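# Lower held peg into plate hole until it bottoms

## Task

The left gripper starts out holding a peg a little above a plate, near the plate's hole. Insert the peg into that hole and lower it until it sits on the hole's bottom. Forcing or wedging the peg with too much force fails the attempt.

## Robot and tools

Robot: two arms, left_arm and right_arm, each with six revolute joints and a parallel gripper. Only the left arm matters here because it already holds the peg. The right arm should stay put. Send 0 for each of its joints and repeat its current gripper command.

Row layout: every motion row has 14 plain numbers in [-1, 1]. The first 7 belong to left_arm and the last 7 to right_arm. Within each arm the order is: wrist roll (joint6), wrist pitch (joint4), shoulder (joint2), waist (joint1), elbow (joint3), wrist yaw (joint5), then gripper opening. This order is fixed and differs from the URDF numbering.

Joint numbers are scaled offsets, not angles. Each counts from the arm's Joint targets as printed at the start of the action or move, not from the previous row. One unit equals 1.202 rad for the waist, 1.258 for the shoulder, 1.3 for the elbow, 2.073 for wrist pitch, and 2.022 for wrist yaw and wrist roll. So 0.01 on the elbow is about 0.013 rad. Sending the same offset again moves the joint further.

Joint ranges in rad: waist -2.618 to 3.054, shoulder 0 to 3.142, elbow 0 to 3.142, wrist pitch -1.571 to 1.571, wrist yaw -1.571 to 1.571, wrist roll -2.094 to 2.094. An action asking a joint more than 0.059 rad past a range end is rejected for both arms.

The gripper number is absolute: +1 is fully open, -1 is closed. To keep holding the peg, resend whatever value closed the left fingers (see Tool commands). Writing 0 there would open the fingers part way and could drop the peg.

Frames: hand positions (metres) and quaternions (wxyz) in results are given in each arm's own base frame. Fixed cameras and the table use the scene frame: origin at table height between the arms, +z up, +x out over the table, left arm on +y. Base offsets: left_arm at (-0.036, +0.247, 0), right_arm at (+0.028, -0.347, 0), with near-identity rotation. end_effector_position is the point between the finger pads, about 1 cm short of the tips, and the fingers point along the gripper's +z axis.

Tools:
- execute_actions(actions, cameras): actions is a list of actions. Each action is a table of up to 15 rows, and each row lasts 1/30 s; the last row repeats to fill 15 steps, so one action takes 0.5 s. An empty list just reports the state. cameras chooses which images come back: omitted or ["all"] gives all, [] gives none.
- move(target, speed, blend, opening_speed, blocking, cameras): target is a single 14-number row, or a list of up to 15 rows. All rows are offsets from the same Joint targets, not chained. speed is the top joint speed in rad/s, from 0.01 to 2, default 0.5. Use slow speeds (around 0.05 to 0.2) near contact, because faster travel hits harder. blend (rad) rounds corners between listed targets. opening_speed sets the finger rate per second, 0.2 or more. blocking=false returns after about 0.5 s while the motion continues.
- wait(seconds 0 to 10): lets time run under the last command.
- stop: brakes a running move.
- zoom_image(camera, region [x0,y0,x1,y1]): a close look at the latest image of cam_high, cam_low, cam_left_wrist or cam_right_wrist, at most 504x504 px. Useful for checking peg-hole alignment.
- read_manual: licence text only.
- finished_scene(scene): ends the scene for good. Scene numbers are 1 to 2. Only call it once the peg rests at the bottom of the hole and stays there without help.

Result lines: Joint positions and Joint velocities list one block per arm in the row order above (rad, rad/s). Each block ends with the finger gap in metres (0.093 fully open) or its rate. Joint targets is the base for your next offsets. Joint torques are raw drive outputs in N m; numbers 3 to 5 wrap at ±28. A rising torque during lowering suggests contact. grip_measured is the finger motor position on the -1 to +1 scale. A move result ends with a move: line giving done, off_target (naming the worst joint and its error), moving, held or fault, plus limits=held if steps were withheld. Other possible lines: joint sent to its limit, joint command not followed (clearance check), MOTOR HOT, and OVER-TEMPERATURE FAULT, which folds that arm away for the rest of the scene.

Suggested order: take a state and image reading first. Line the peg up over the hole using small joint offsets and zoomed images. Then lower slowly in small steps, watching torques and height. Stop descending once progress stalls at the bottom.

Avoid the following:
- Pressing down hard or jamming a misaligned peg; this ends the attempt.
- Fast moves into contact.
- Opening the fingers by accident.
- Knocking anything off the table.
- Letting the arms meet.
- Holding a stretched or pushing pose for long, since this heats the motors.

If an arm is stuck pressing against something, command its targets back past its measured positions to relieve the push.

Each tool is called after "Request:" in YAML: its name, and indented under it one key for each argument.

## Session

Request:
execute_actions:
  actions: []

Scene clock: 0.00 s.
left_arm: end_effector_position=(+0.2798, -0.1606, +0.1326) grip_measured=-0.291 end_effector_quat_wxyz=(+0.018, +0.861, +0.508, +0.003) | right_arm: end_effector_position=(+0.3754, +0.0000, +0.4021) grip_measured=+1.000 end_effector_quat_wxyz=(+0.707, +0.000, +0.707, +0.000)
Joint names: [wrist roll, wrist pitch, shoulder, waist, elbow, wrist yaw]
Joint positions: left_arm=[1.56 -1.298 1.73 -0.515 1.493 0.013 0.031] | right_arm=[0 0 1.047 0 1.047 0 0.093]
Joint velocities: left_arm=[-0.051 -0.081 0.002 -0.012 0.017 -0.095 0.008] | right_arm=[within noise]
Joint torques (N m): no reading
Motor temperatures (°C): left_arm=[29 35 36 28 36 31 31] | right_arm=[29 33 34 29 38 33 31]
Heat: left arm: 36 °C; right arm: 38 °C.
Joint targets: left_arm=[1.560 -1.297 1.711 -0.515 1.510 0.015] | right_arm=[0.000 0.010 1.043 0.000 1.061 0.000]
Tool commands: left_gripper/opening=-0.921165 right_gripper/opening=+1.0

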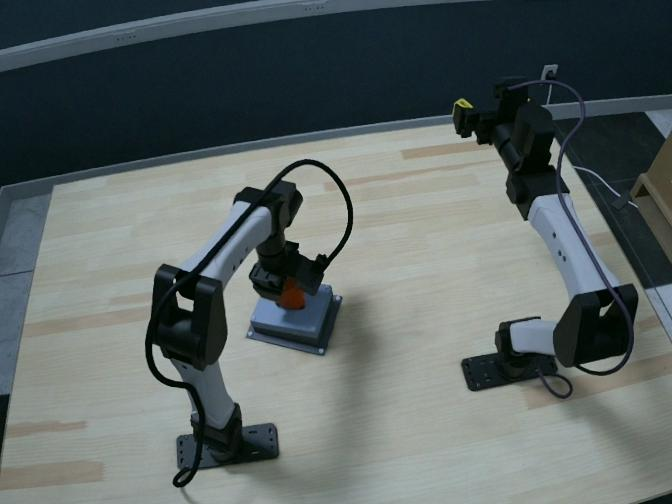

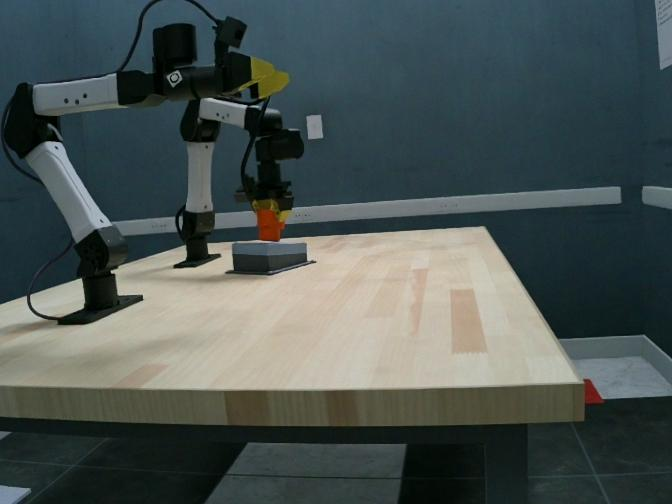

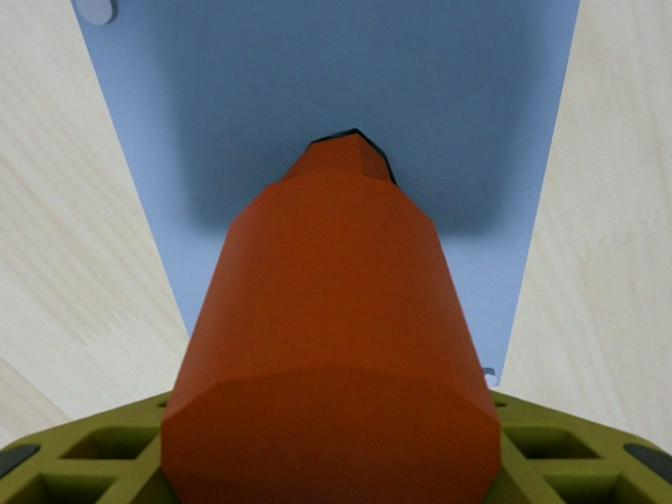

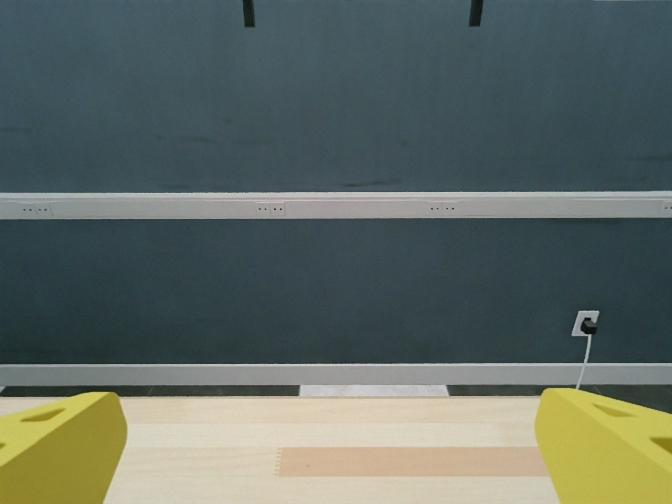

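Request:
zoom_image:
  camera: "cam_left_wrist"
  region: [240, 90, 460, 255]

Request:
zoom_image:
  camera: "cam_low"
  region: [210, 170, 330, 290]

Request:
zoom_image:
  camera: "cam_high"
  region: [230, 230, 360, 360]

Scaled by 2.291 from the camera's 672x504 image, which has a finer 960x720 frame.

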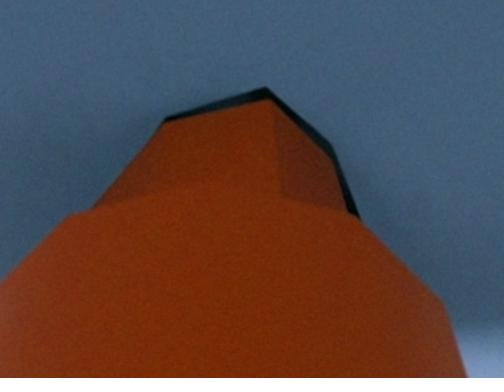

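Scaled by 4.200 from the camera's 672x504 image, which has a finer 960x720 frame.

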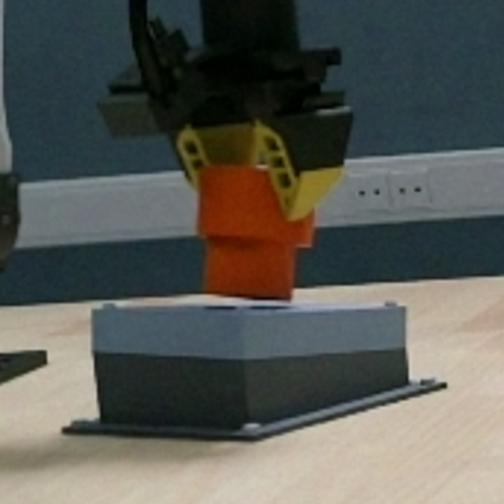

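Scaled by 3.877 from the camera's 672x504 image, which has a finer 960x720 frame.

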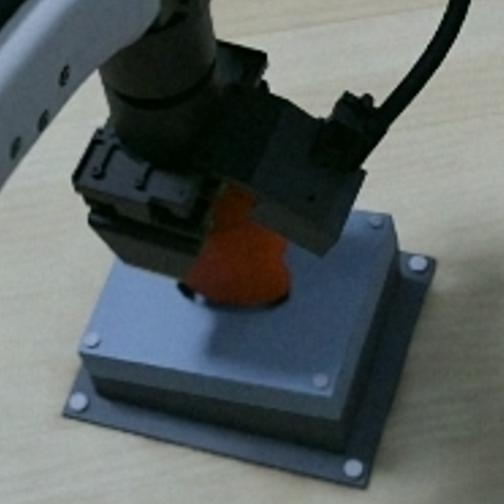

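Request:
move:
  target:
    - [0,-0.0765,0,0,0.122,0,-0.921165,0,0,0,0,0,0,1]
    - [0,-0.0765,0,-0.116,0.122,0,-0.921165,0,0,0,0,0,0,1]
  speed: 0.3
  blend: 0.04

Scene clock: 16.87 s.
left_arm: end_effector_position=(+0.2533, -0.1964, +0.1687) grip_measured=-0.217 end_effector_quat_wxyz=(+0.020, +0.894, +0.448, +0.003) | right_arm: end_effector_position=(+0.3754, +0.0000, +0.4021) grip_measured=+1.000 end_effector_quat_wxyz=(+0.707, +0.000, +0.707, +0.000)
Joint names: [wrist roll, wrist pitch, shoulder, waist, elbow, wrist yaw]
Joint positions: left_arm=[1.56 -1.439 1.73 -0.653 1.636 0.013 0.035] | right_arm=[0 0 1.047 0 1.047 0 0.093]
Joint velocities: within noise
Joint torques (N m): left_arm=[0.1 0.24 -8.69 -0.66 8.53 0.13] | right_arm=[0.03 2.28 -3.3 -0.08 10.07 0.05]
Motor temperatures (°C): left_arm=[29 35 42 28 38 31 32] | right_arm=[29 39 35 29 41 33 31]
Heat: left arm: 42 °C; right arm: 41 °C.
Joint targets: left_arm=[1.560 -1.455 1.711 -0.654 1.668 0.015] | right_arm=[0.000 0.010 1.043 0.000 1.061 0.000]
move: done
camera_calibration:
cam_left_wrist: T_world_to_cam=[[-0.800806, 0.598322, -0.026846, 0.324764], [0.531782, 0.730939, 0.427711, -0.0271333], [0.275532, 0.328237, -0.903517, 0.233759], [0, 0, 0, 1]] pos_world=[0.210094, -0.251209, 0.231529]

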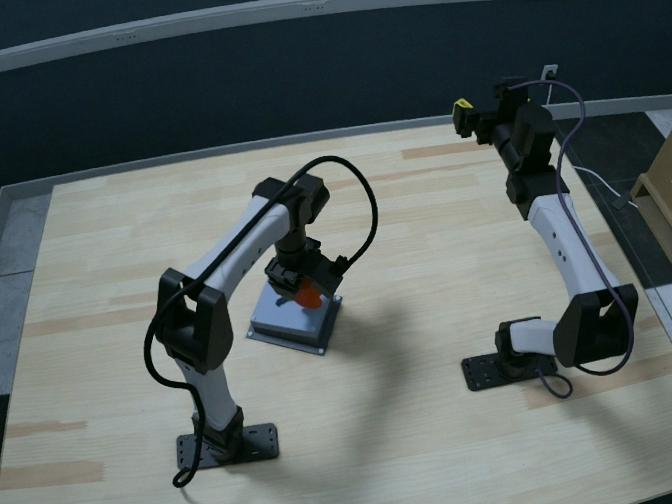

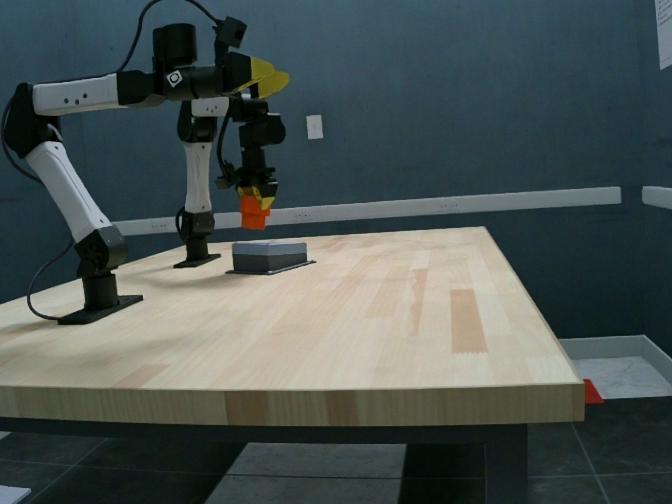

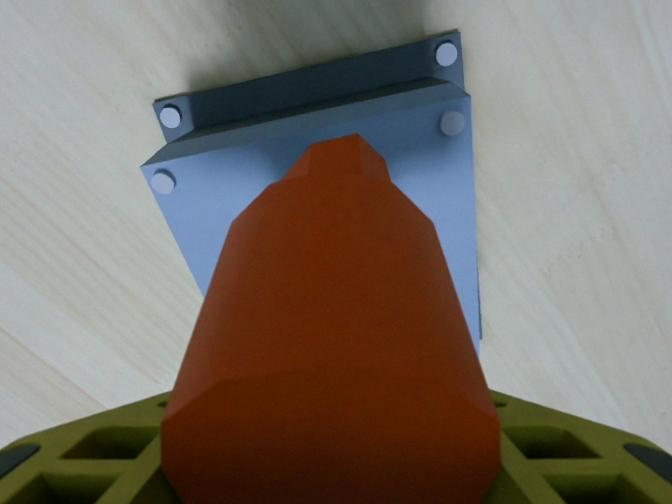

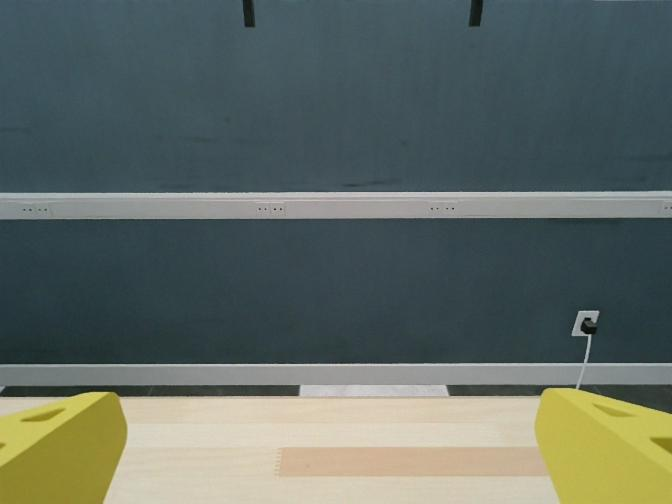

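Request:
move:
  target: [0,0,0,-0.125,0,0,-0.921165,0,0,0,0,0,0,1]
  speed: 0.4
  cameras: ["cam_left_wrist","cam_high","cam_low"]

Request:
zoom_image:
  camera: "cam_left_wrist"
  region: [100, 80, 500, 380]

Request:
zoom_image:
  camera: "cam_high"
  region: [230, 230, 360, 360]

Request:
zoom_image:
  camera: "cam_low"
  region: [200, 170, 320, 290]

Scene clock: 20.93 s.
left_arm: end_effector_position=(+0.2208, -0.2320, +0.1687) grip_measured=-0.217 end_effector_quat_wxyz=(+0.019, +0.925, +0.379, +0.001) | right_arm: end_effector_position=(+0.3754, +0.0000, +0.4021) grip_measured=+1.000 end_effector_quat_wxyz=(+0.707, +0.000, +0.707, +0.000)
Joint names: [wrist roll, wrist pitch, shoulder, waist, elbow, wrist yaw]
Joint positions: left_arm=[1.56 -1.44 1.73 -0.804 1.636 0.012 0.035] | right_arm=[0 0 1.047 0 1.047 0 0.093]
Joint velocities: within noise
Joint torques (N m): left_arm=[0.06 0.26 -8.5 -0.51 8.59 0.17] | right_arm=[0.04 2.29 -3.07 -0.25 10.03 -0.02]
Motor temperatures (°C): left_arm=[29 35 43 28 39 31 33] | right_arm=[29 40 35 29 42 33 31]
Heat: left arm: 43 °C; right arm: 42 °C.
Joint targets: left_arm=[1.560 -1.455 1.711 -0.804 1.668 0.015] | right_arm=[0.000 0.010 1.043 0.000 1.061 0.000]
move: done
camera_calibration:
cam_left_wrist: T_world_to_cam=[[-0.701933, 0.711765, -0.0260877, 0.324458], [0.63558, 0.642489, 0.428072, -0.0273538], [0.321448, 0.283897, -0.903368, 0.233926], [0, 0, 0, 1]] pos_world=[0.169938, -0.279775, 0.231495]
Images, in order (width x height): cam_high 672x504, cam_low 672x504, cam_left_wrist 672x504.

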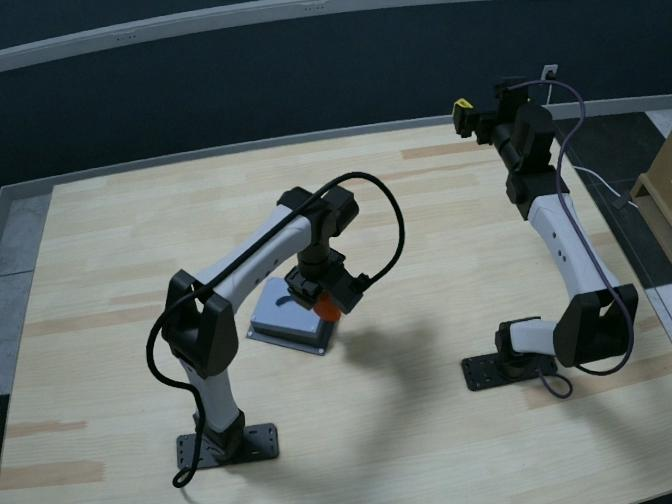

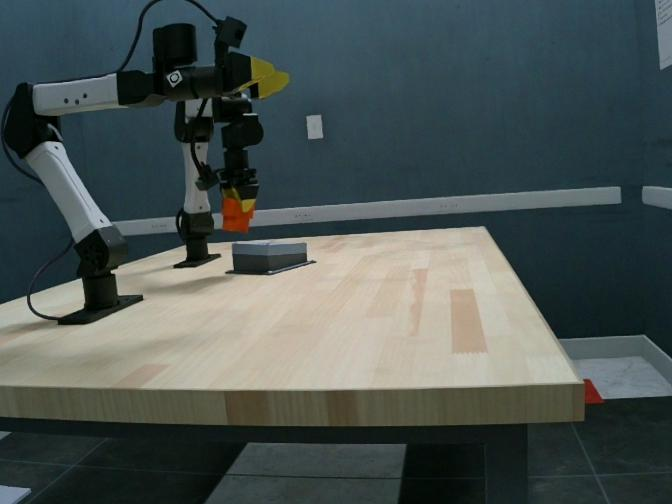

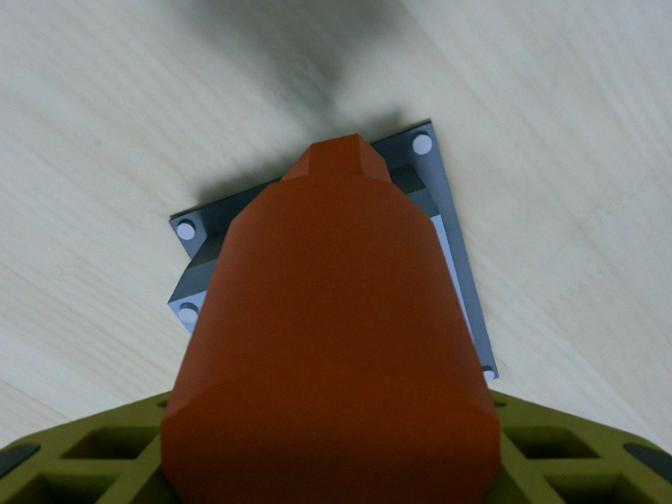

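Scaled by 1.260 from the camera's 672x504 image, which has a finer 960x720 frame.

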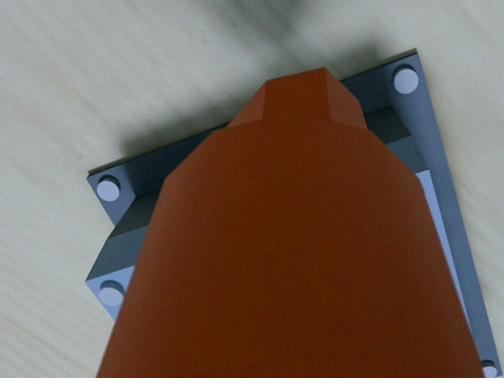

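Scaled by 3.877 from the camera's 672x504 image, which has a finer 960x720 frame.

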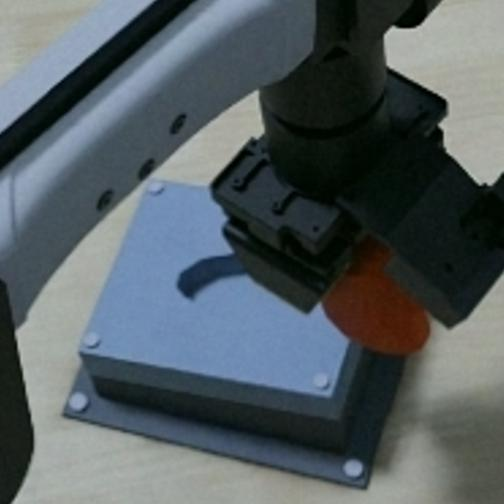

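Scaled by 4.200 from the camera's 672x504 image, which has a finer 960x720 frame.

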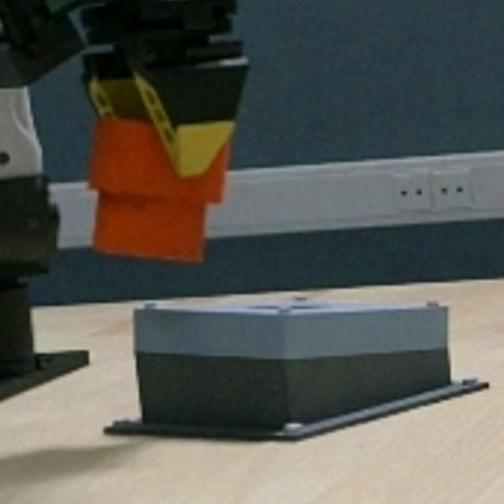

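Request:
move:
  target: [0,0,-0.183,0.240,-0.177,0,-0.921165,0,0,0,0,0,0,1]
  speed: 0.4
  cameras: ["cam_left_wrist","cam_high","cam_low"]

Request:
zoom_image:
  camera: "cam_left_wrist"
  region: [60, 80, 440, 360]

Request:
zoom_image:
  camera: "cam_high"
  region: [230, 230, 360, 360]

Scene clock: 28.33 s.
left_arm: end_effector_position=(+0.2295, -0.1332, +0.1762) grip_measured=-0.217 end_effector_quat_wxyz=(+0.023, +0.862, +0.507, +0.006) | right_arm: end_effector_position=(+0.3754, +0.0000, +0.4021) grip_measured=+1.000 end_effector_quat_wxyz=(+0.707, +0.000, +0.707, +0.000)
Joint names: [wrist roll, wrist pitch, shoulder, waist, elbow, wrist yaw]
Joint positions: left_arm=[1.56 -1.448 1.514 -0.518 1.438 0.012 0.035] | right_arm=[0 0 1.047 0 1.047 0 0.093]
Joint velocities: within noise
Joint torques (N m): left_arm=[0.13 0.31 -8.05 -0.25 6.09 0.14] | right_arm=[0.05 2.25 -3.12 -0.2 10.04 -0.05]
Motor temperatures (°C): left_arm=[29 35 45 28 40 31 33] | right_arm=[29 41 35 29 43 33 31]
Heat: left arm: 45 °C; right arm: 43 °C.
Joint targets: left_arm=[1.560 -1.455 1.480 -0.516 1.438 0.015] | right_arm=[0.000 0.010 1.043 0.000 1.061 0.000]
move: done
camera_calibration:
cam_left_wrist: T_world_to_cam=[[-0.873809, 0.484907, -0.0363818, 0.271383], [0.424894, 0.797764, 0.427829, -0.0305254], [0.236481, 0.358382, -0.903127, 0.23921], [0, 0, 0, 1]] pos_world=[0.193538, -0.192972, 0.238971]
Images, in order (width x height): cam_high 672x504, cam_low 672x504, cam_left_wrist 672x504.

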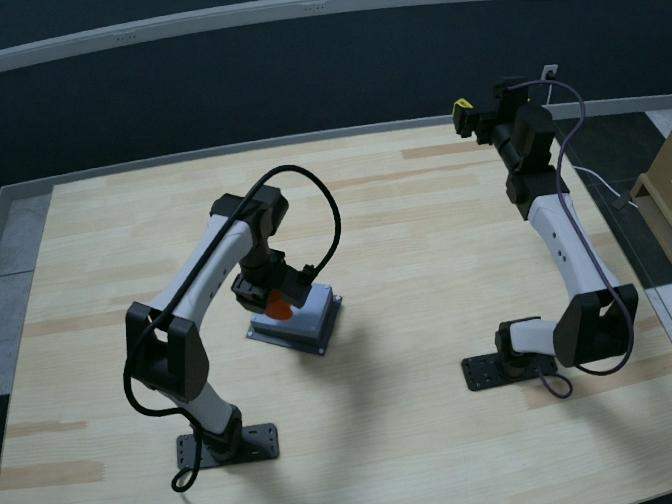

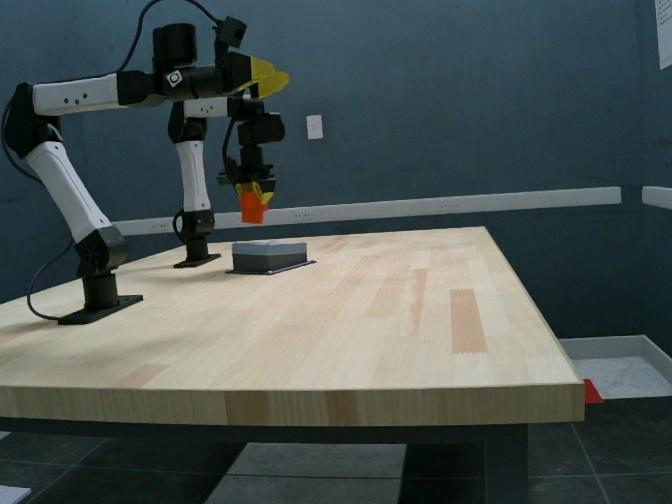

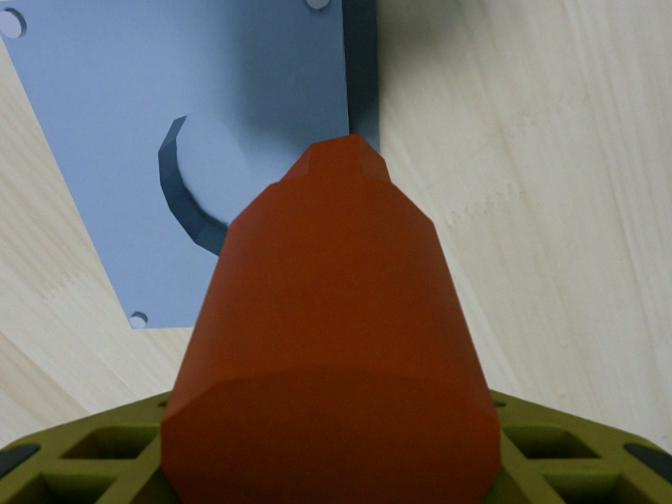

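Scaled by 1.326 from the camera's 672x504 image, which has a finer 960x720 frame.

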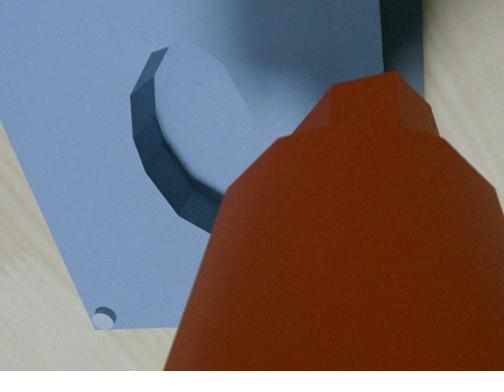

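Scaled by 3.877 from the camera's 672x504 image, which has a finer 960x720 frame.

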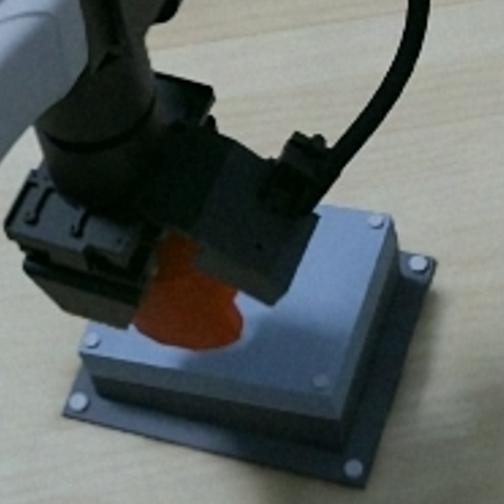

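Request:
zoom_image:
  camera: "cam_left_wrist"
  region: [140, 95, 300, 265]

Request:
zoom_image:
  camera: "cam_left_wrist"
  region: [240, 120, 450, 280]

Scaled by 2.965 from the camera's 672x504 image, which has a finer 960x720 frame.

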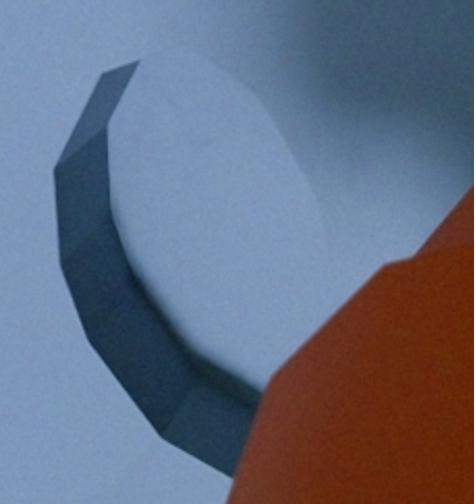

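Scaled by 2.400 from the camera's 672x504 image, which has a finer 960x720 frame.

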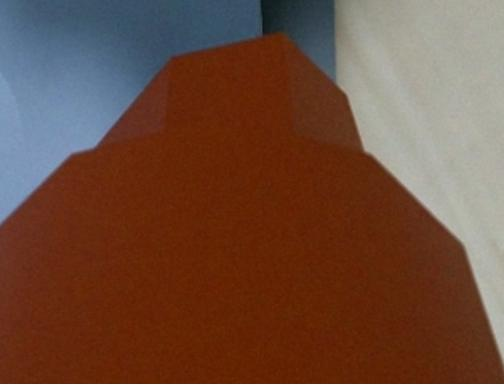

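Request:
move:
  target: [0,0,0,0.092,0,0,-0.921165,0,0,0,0,0,0,1]
  speed: 0.4
  cameras: ["cam_left_wrist","cam_high"]

Request:
zoom_image:
  camera: "cam_left_wrist"
  region: [120, 20, 300, 220]

Request:
zoom_image:
  camera: "cam_left_wrist"
  region: [270, 115, 410, 215]

Scene clock: 72.47 s.
left_arm: end_effector_position=(+0.2426, -0.1073, +0.1762) grip_measured=-0.217 end_effector_quat_wxyz=(+0.023, +0.833, +0.553, +0.008) | right_arm: end_effector_position=(+0.3754, +0.0000, +0.4021) grip_measured=+1.000 end_effector_quat_wxyz=(+0.707, +0.000, +0.707, +0.000)
Joint names: [wrist roll, wrist pitch, shoulder, waist, elbow, wrist yaw]
Joint positions: left_arm=[1.56 -1.448 1.514 -0.408 1.438 0.012 0.035] | right_arm=[0 0 1.047 0 1.047 0 0.093]
Joint velocities: within noise
Joint torques (N m): left_arm=[0.13 0.4 -7.92 -0.27 5.91 0.17] | right_arm=[0.01 2.32 -3.11 -0.16 10.09 -0.02]
Motor temperatures (°C): left_arm=[29 34 44 28 42 31 33] | right_arm=[29 46 35 29 47 33 31]
Heat: left arm: 44 °C; right arm: 47 °C.
Joint targets: left_arm=[1.560 -1.455 1.480 -0.405 1.438 0.015] | right_arm=[0.000 0.010 1.043 0.000 1.061 0.000]
move: done
camera_calibration:
cam_left_wrist: T_world_to_cam=[[-0.92156, 0.386527, -0.0363818, 0.271383], [0.335183, 0.839414, 0.427829, -0.0305254], [0.195907, 0.382075, -0.903127, 0.23921], [0, 0, 0, 1]] pos_world=[0.213465, -0.17067, 0.238971]
Images, in order (width x height): cam_high 672x504, cam_left_wrist 672x504.

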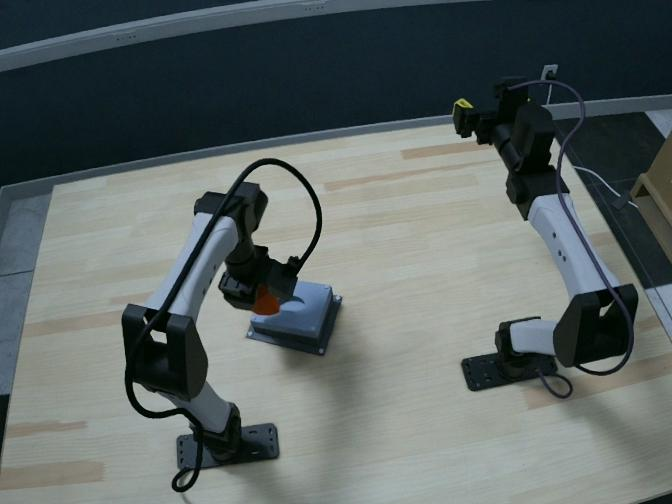

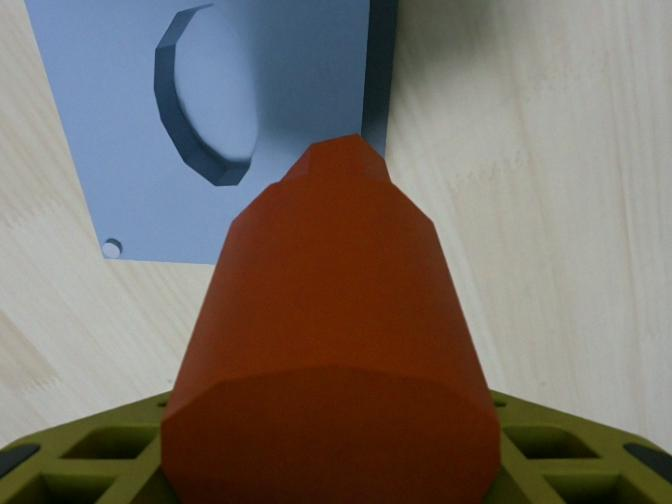

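Scaled by 2.520 from the camera's 672x504 image, which has a finer 960x720 frame.

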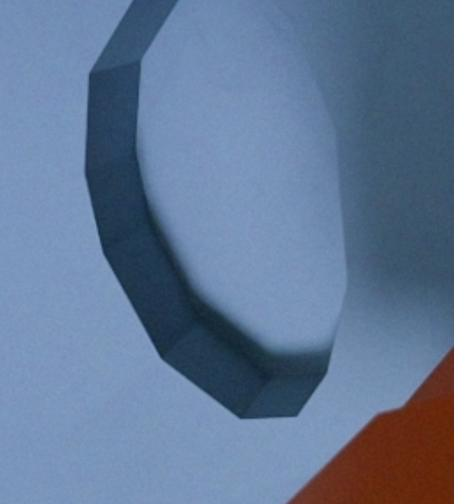

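Scaled by 3.600 from the camera's 672x504 image, which has a finer 960x720 frame.

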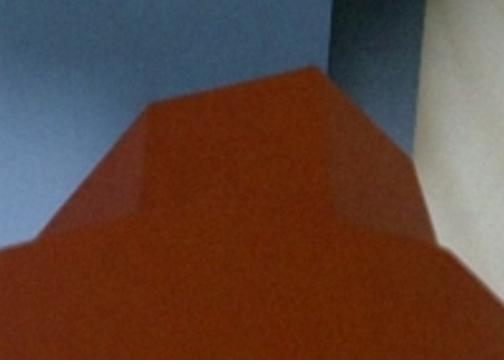

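Request:
move:
  target: [-0.0282,0.0782,0.153,-0.0882,0.0233,0,-0.921165,0,0,0,0,0,0,1]
  speed: 0.3
  cameras: ["cam_left_wrist","cam_high","cam_low"]

Request:
zoom_image:
  camera: "cam_left_wrist"
  region: [270, 100, 430, 220]

Request:
zoom_image:
  camera: "cam_low"
  region: [225, 200, 325, 280]

Request:
zoom_image:
  camera: "cam_high"
  region: [240, 250, 350, 350]

Scene clock: 101.30 s.
left_arm: end_effector_position=(+0.2654, -0.1501, +0.1362) grip_measured=-0.217 end_effector_quat_wxyz=(+0.015, +0.847, +0.532, +0.001) | right_arm: end_effector_position=(+0.3754, +0.0000, +0.4021) grip_measured=+1.000 end_effector_quat_wxyz=(+0.707, +0.000, +0.707, +0.000)
Joint names: [wrist roll, wrist pitch, shoulder, waist, elbow, wrist yaw]
Joint positions: left_arm=[1.512 -1.312 1.669 -0.508 1.438 0.012 0.035] | right_arm=[0 0 1.047 0 1.047 0 0.093]
Joint velocities: within noise
Joint torques (N m): left_arm=[0.02 0.61 -6.11 -0.69 8.51 0.16] | right_arm=[-0.01 2.24 -3.06 -0.18 9.87 0.07]
Motor temperatures (°C): left_arm=[29 34 45 28 42 31 34] | right_arm=[29 48 35 29 49 33 31]
Heat: left arm: 45 °C; right arm: 49 °C.
Joint targets: left_arm=[1.503 -1.293 1.673 -0.511 1.468 0.015] | right_arm=[0.000 0.010 1.043 0.000 1.061 0.000]
move: done
camera_calibration:
cam_left_wrist: T_world_to_cam=[[-0.901081, 0.433345, -0.0162903, 0.30631], [0.38561, 0.817876, 0.427065, -0.00156777], [0.19839, 0.378538, -0.904074, 0.213934], [0, 0, 0, 1]] pos_world=[0.234172, -0.212438, 0.199072]
Images, in order (width x height): cam_high 672x504, cam_low 672x504, cam_left_wrist 672x504.

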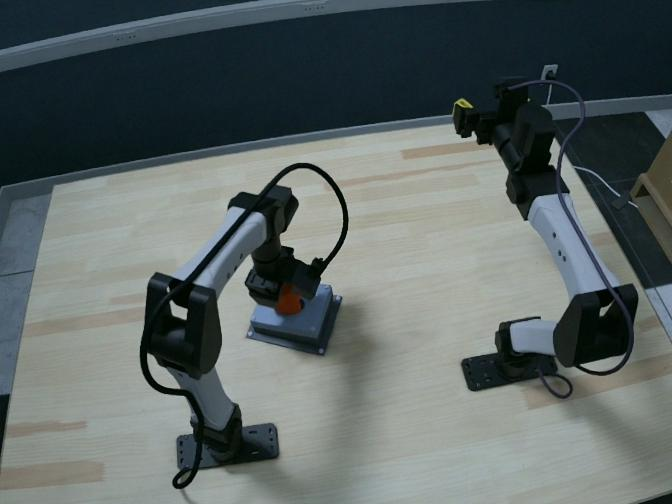

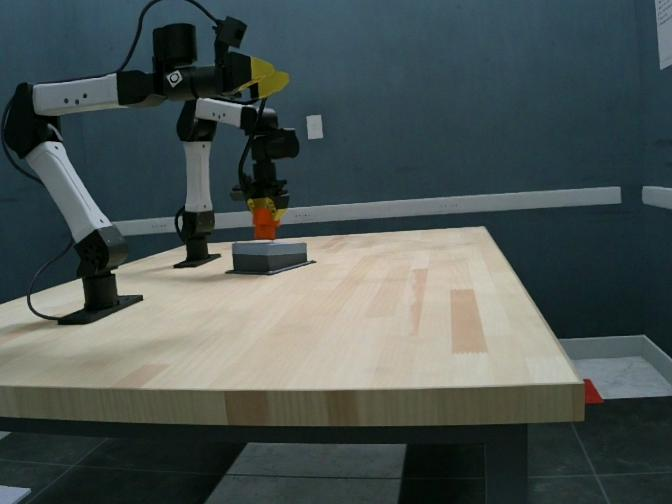

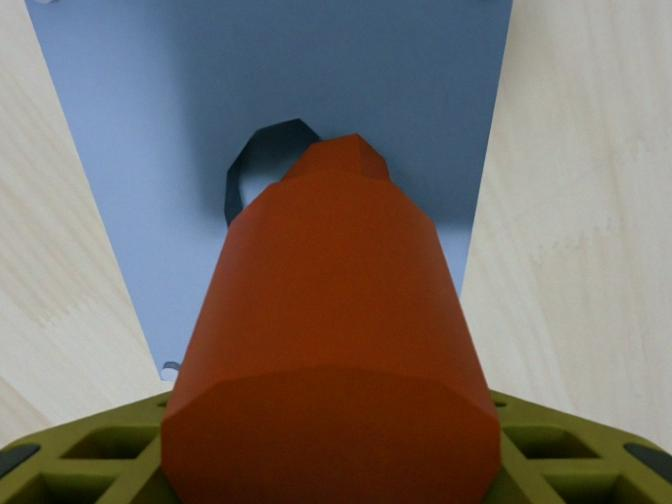

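Scaled by 3.150 from the camera's 672x504 image, which has a finer 960x720 frame.

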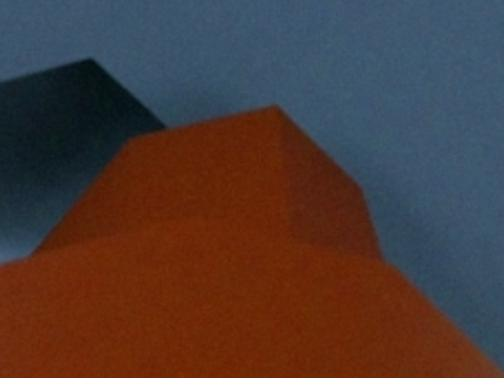

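Scaled by 5.040 from the camera's 672x504 image, which has a finer 960x720 frame.

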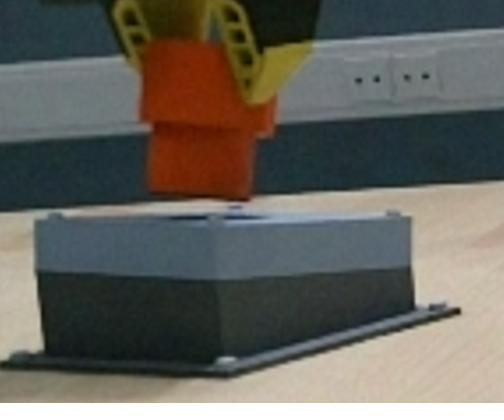

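Scaled by 4.582 from the camera's 672x504 image, which has a finer 960x720 frame.

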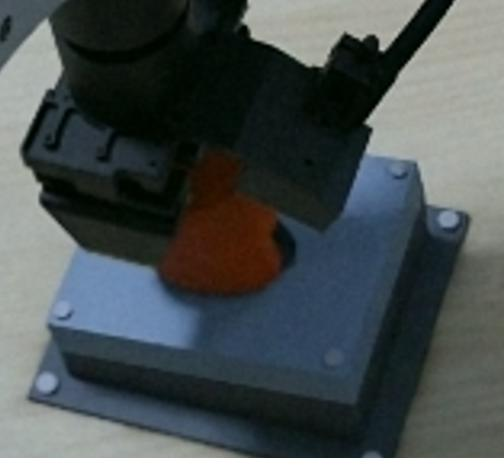

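Request:
zoom_image:
  camera: "cam_low"
  region: [248, 202, 284, 247]

Request:
zoom_image:
  camera: "cam_low"
  region: [228, 238, 312, 280]

Request:
zoom_image:
  camera: "cam_low"
  region: [170, 90, 310, 240]

Scaled by 11.200 from the camera's 672x504 image, which has a finer 960x720 frame.

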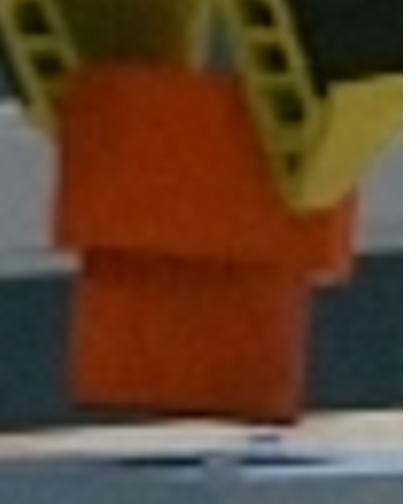

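Scaled by 6.000 from the camera's 672x504 image, which has a finer 960x720 frame.

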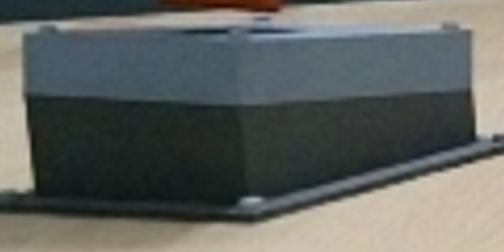

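Scaled by 3.360 from the camera's 672x504 image, which has a finer 960x720 frame.

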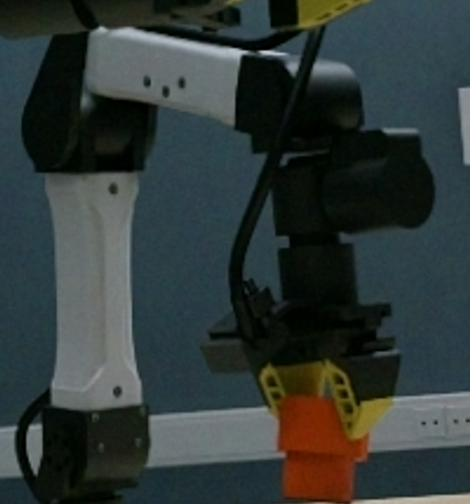

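Request:
zoom_image:
  camera: "cam_high"
  region: [265, 270, 315, 325]

Request:
zoom_image:
  camera: "cam_left_wrist"
  region: [150, 100, 520, 500]

Scaled by 9.164 from the camera's 672x504 image, which has a finer 960x720 frame.

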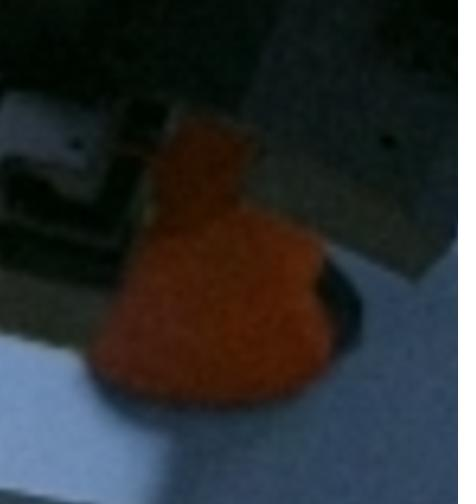

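Scaled by 1.260 from the camera's 672x504 image, which has a finer 960x720 frame.

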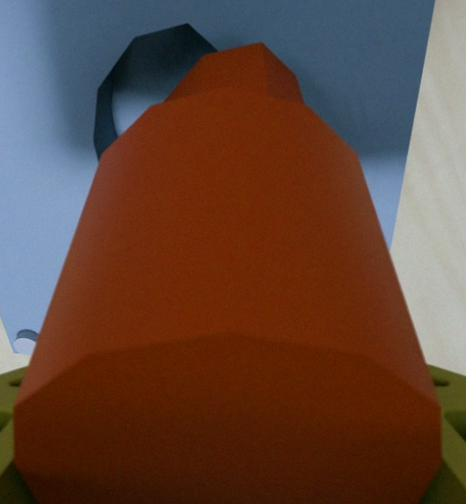

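Request:
move:
  target:
    - [0,-0.04,0,0,0.08,0,-0.921165,0,0,0,0,0,0,1]
    - [-0.0836,-0.1003,0.0922,-0.1298,0.2,-0.1162,-0.921165,0,0,0,0,0,0,1]
  speed: 0.3
  blend: 0.03
  cameras: ["cam_left_wrist","cam_high","cam_low"]

Request:
zoom_image:
  camera: "cam_left_wrist"
  region: [270, 60, 430, 220]

Request:
zoom_image:
  camera: "cam_low"
  region: [220, 190, 320, 280]

Request:
zoom_image:
  camera: "cam_high"
  region: [240, 250, 350, 350]

Scene clock: 159.50 s.
left_arm: end_effector_position=(+0.2763, -0.1736, +0.1717) grip_measured=-0.217 end_effector_quat_wxyz=(-0.033, +0.839, +0.534, +0.095) | right_arm: end_effector_position=(+0.3754, +0.0000, +0.4021) grip_measured=+1.000 end_effector_quat_wxyz=(+0.707, +0.000, +0.707, +0.000)
Joint names: [wrist roll, wrist pitch, shoulder, waist, elbow, wrist yaw]
Joint positions: left_arm=[1.343 -1.484 1.78 -0.665 1.695 -0.202 0.035] | right_arm=[0 0 1.047 0 1.047 0 0.093]
Joint velocities: within noise
Joint torques (N m): left_arm=[-0.02 0.13 -6.64 -0.57 8.66 -0.19] | right_arm=[0.01 2.26 -3.18 -0.38 9.98 0]
Motor temperatures (°C): left_arm=[29 33 46 28 48 31 34] | right_arm=[29 52 35 29 51 33 31]
Heat: left arm: 48 °C; right arm: 52 °C.
Joint targets: left_arm=[1.334 -1.501 1.789 -0.667 1.728 -0.220] | right_arm=[0.000 0.010 1.043 0.000 1.061 0.000]
move: done
camera_calibration:
cam_left_wrist: T_world_to_cam=[[-0.904828, 0.424147, -0.0372143, 0.329894], [0.317032, 0.729497, 0.606073, -0.0288851], [0.284212, 0.536594, -0.794538, 0.237715], [0, 0, 0, 1]] pos_world=[0.240094, -0.246409, 0.218657]
Images, in order (width x height): cam_high 672x504, cam_low 672x504, cam_left_wrist 672x504.

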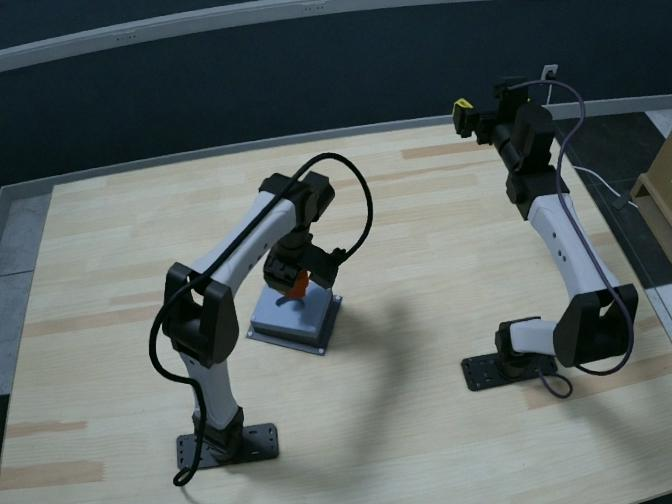

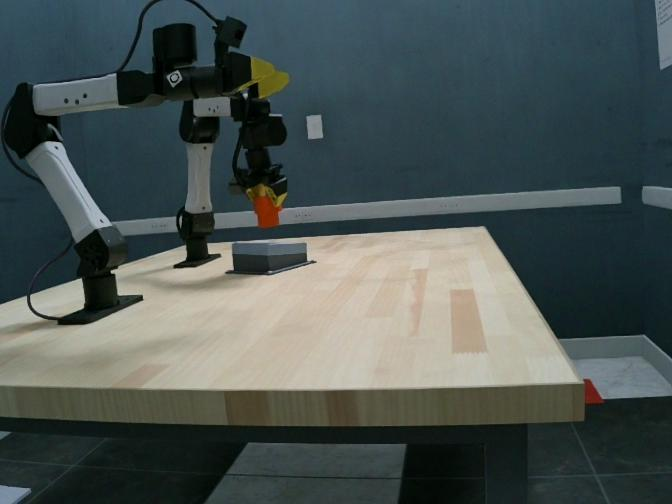

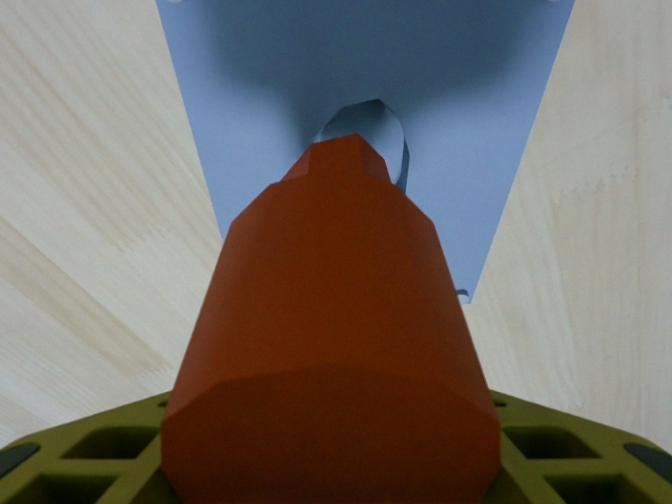

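Scaled by 3.150 from the camera's 672x504 image, which has a finer 960x720 frame.

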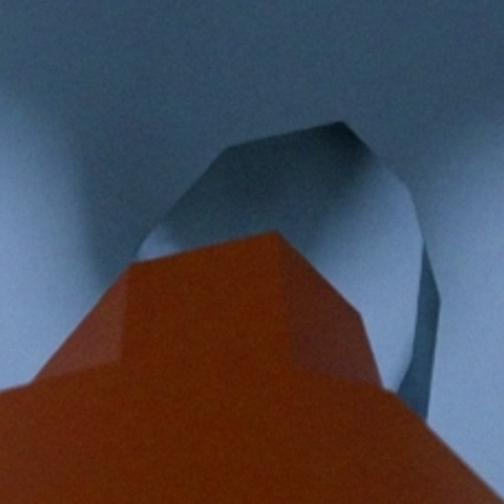

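Scaled by 5.040 from the camera's 672x504 image, which has a finer 960x720 frame.

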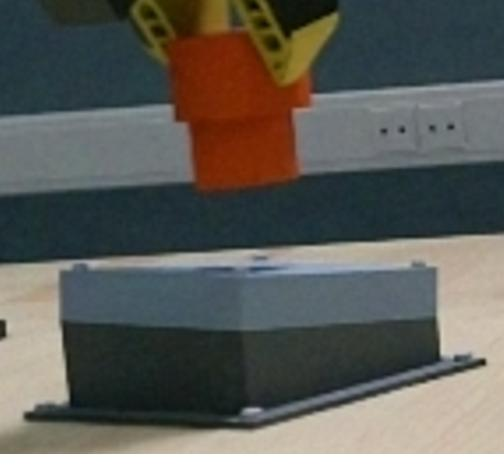

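Scaled by 4.582 from the camera's 672x504 image, which has a finer 960x720 frame.

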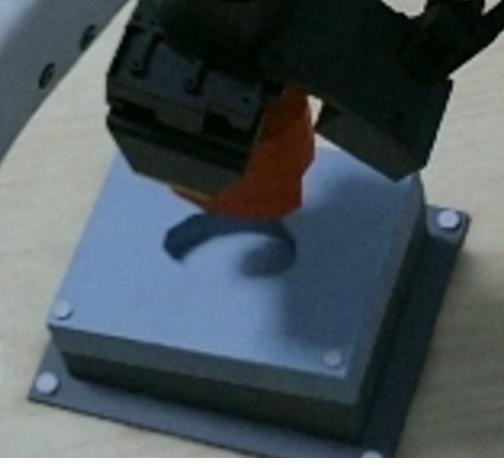

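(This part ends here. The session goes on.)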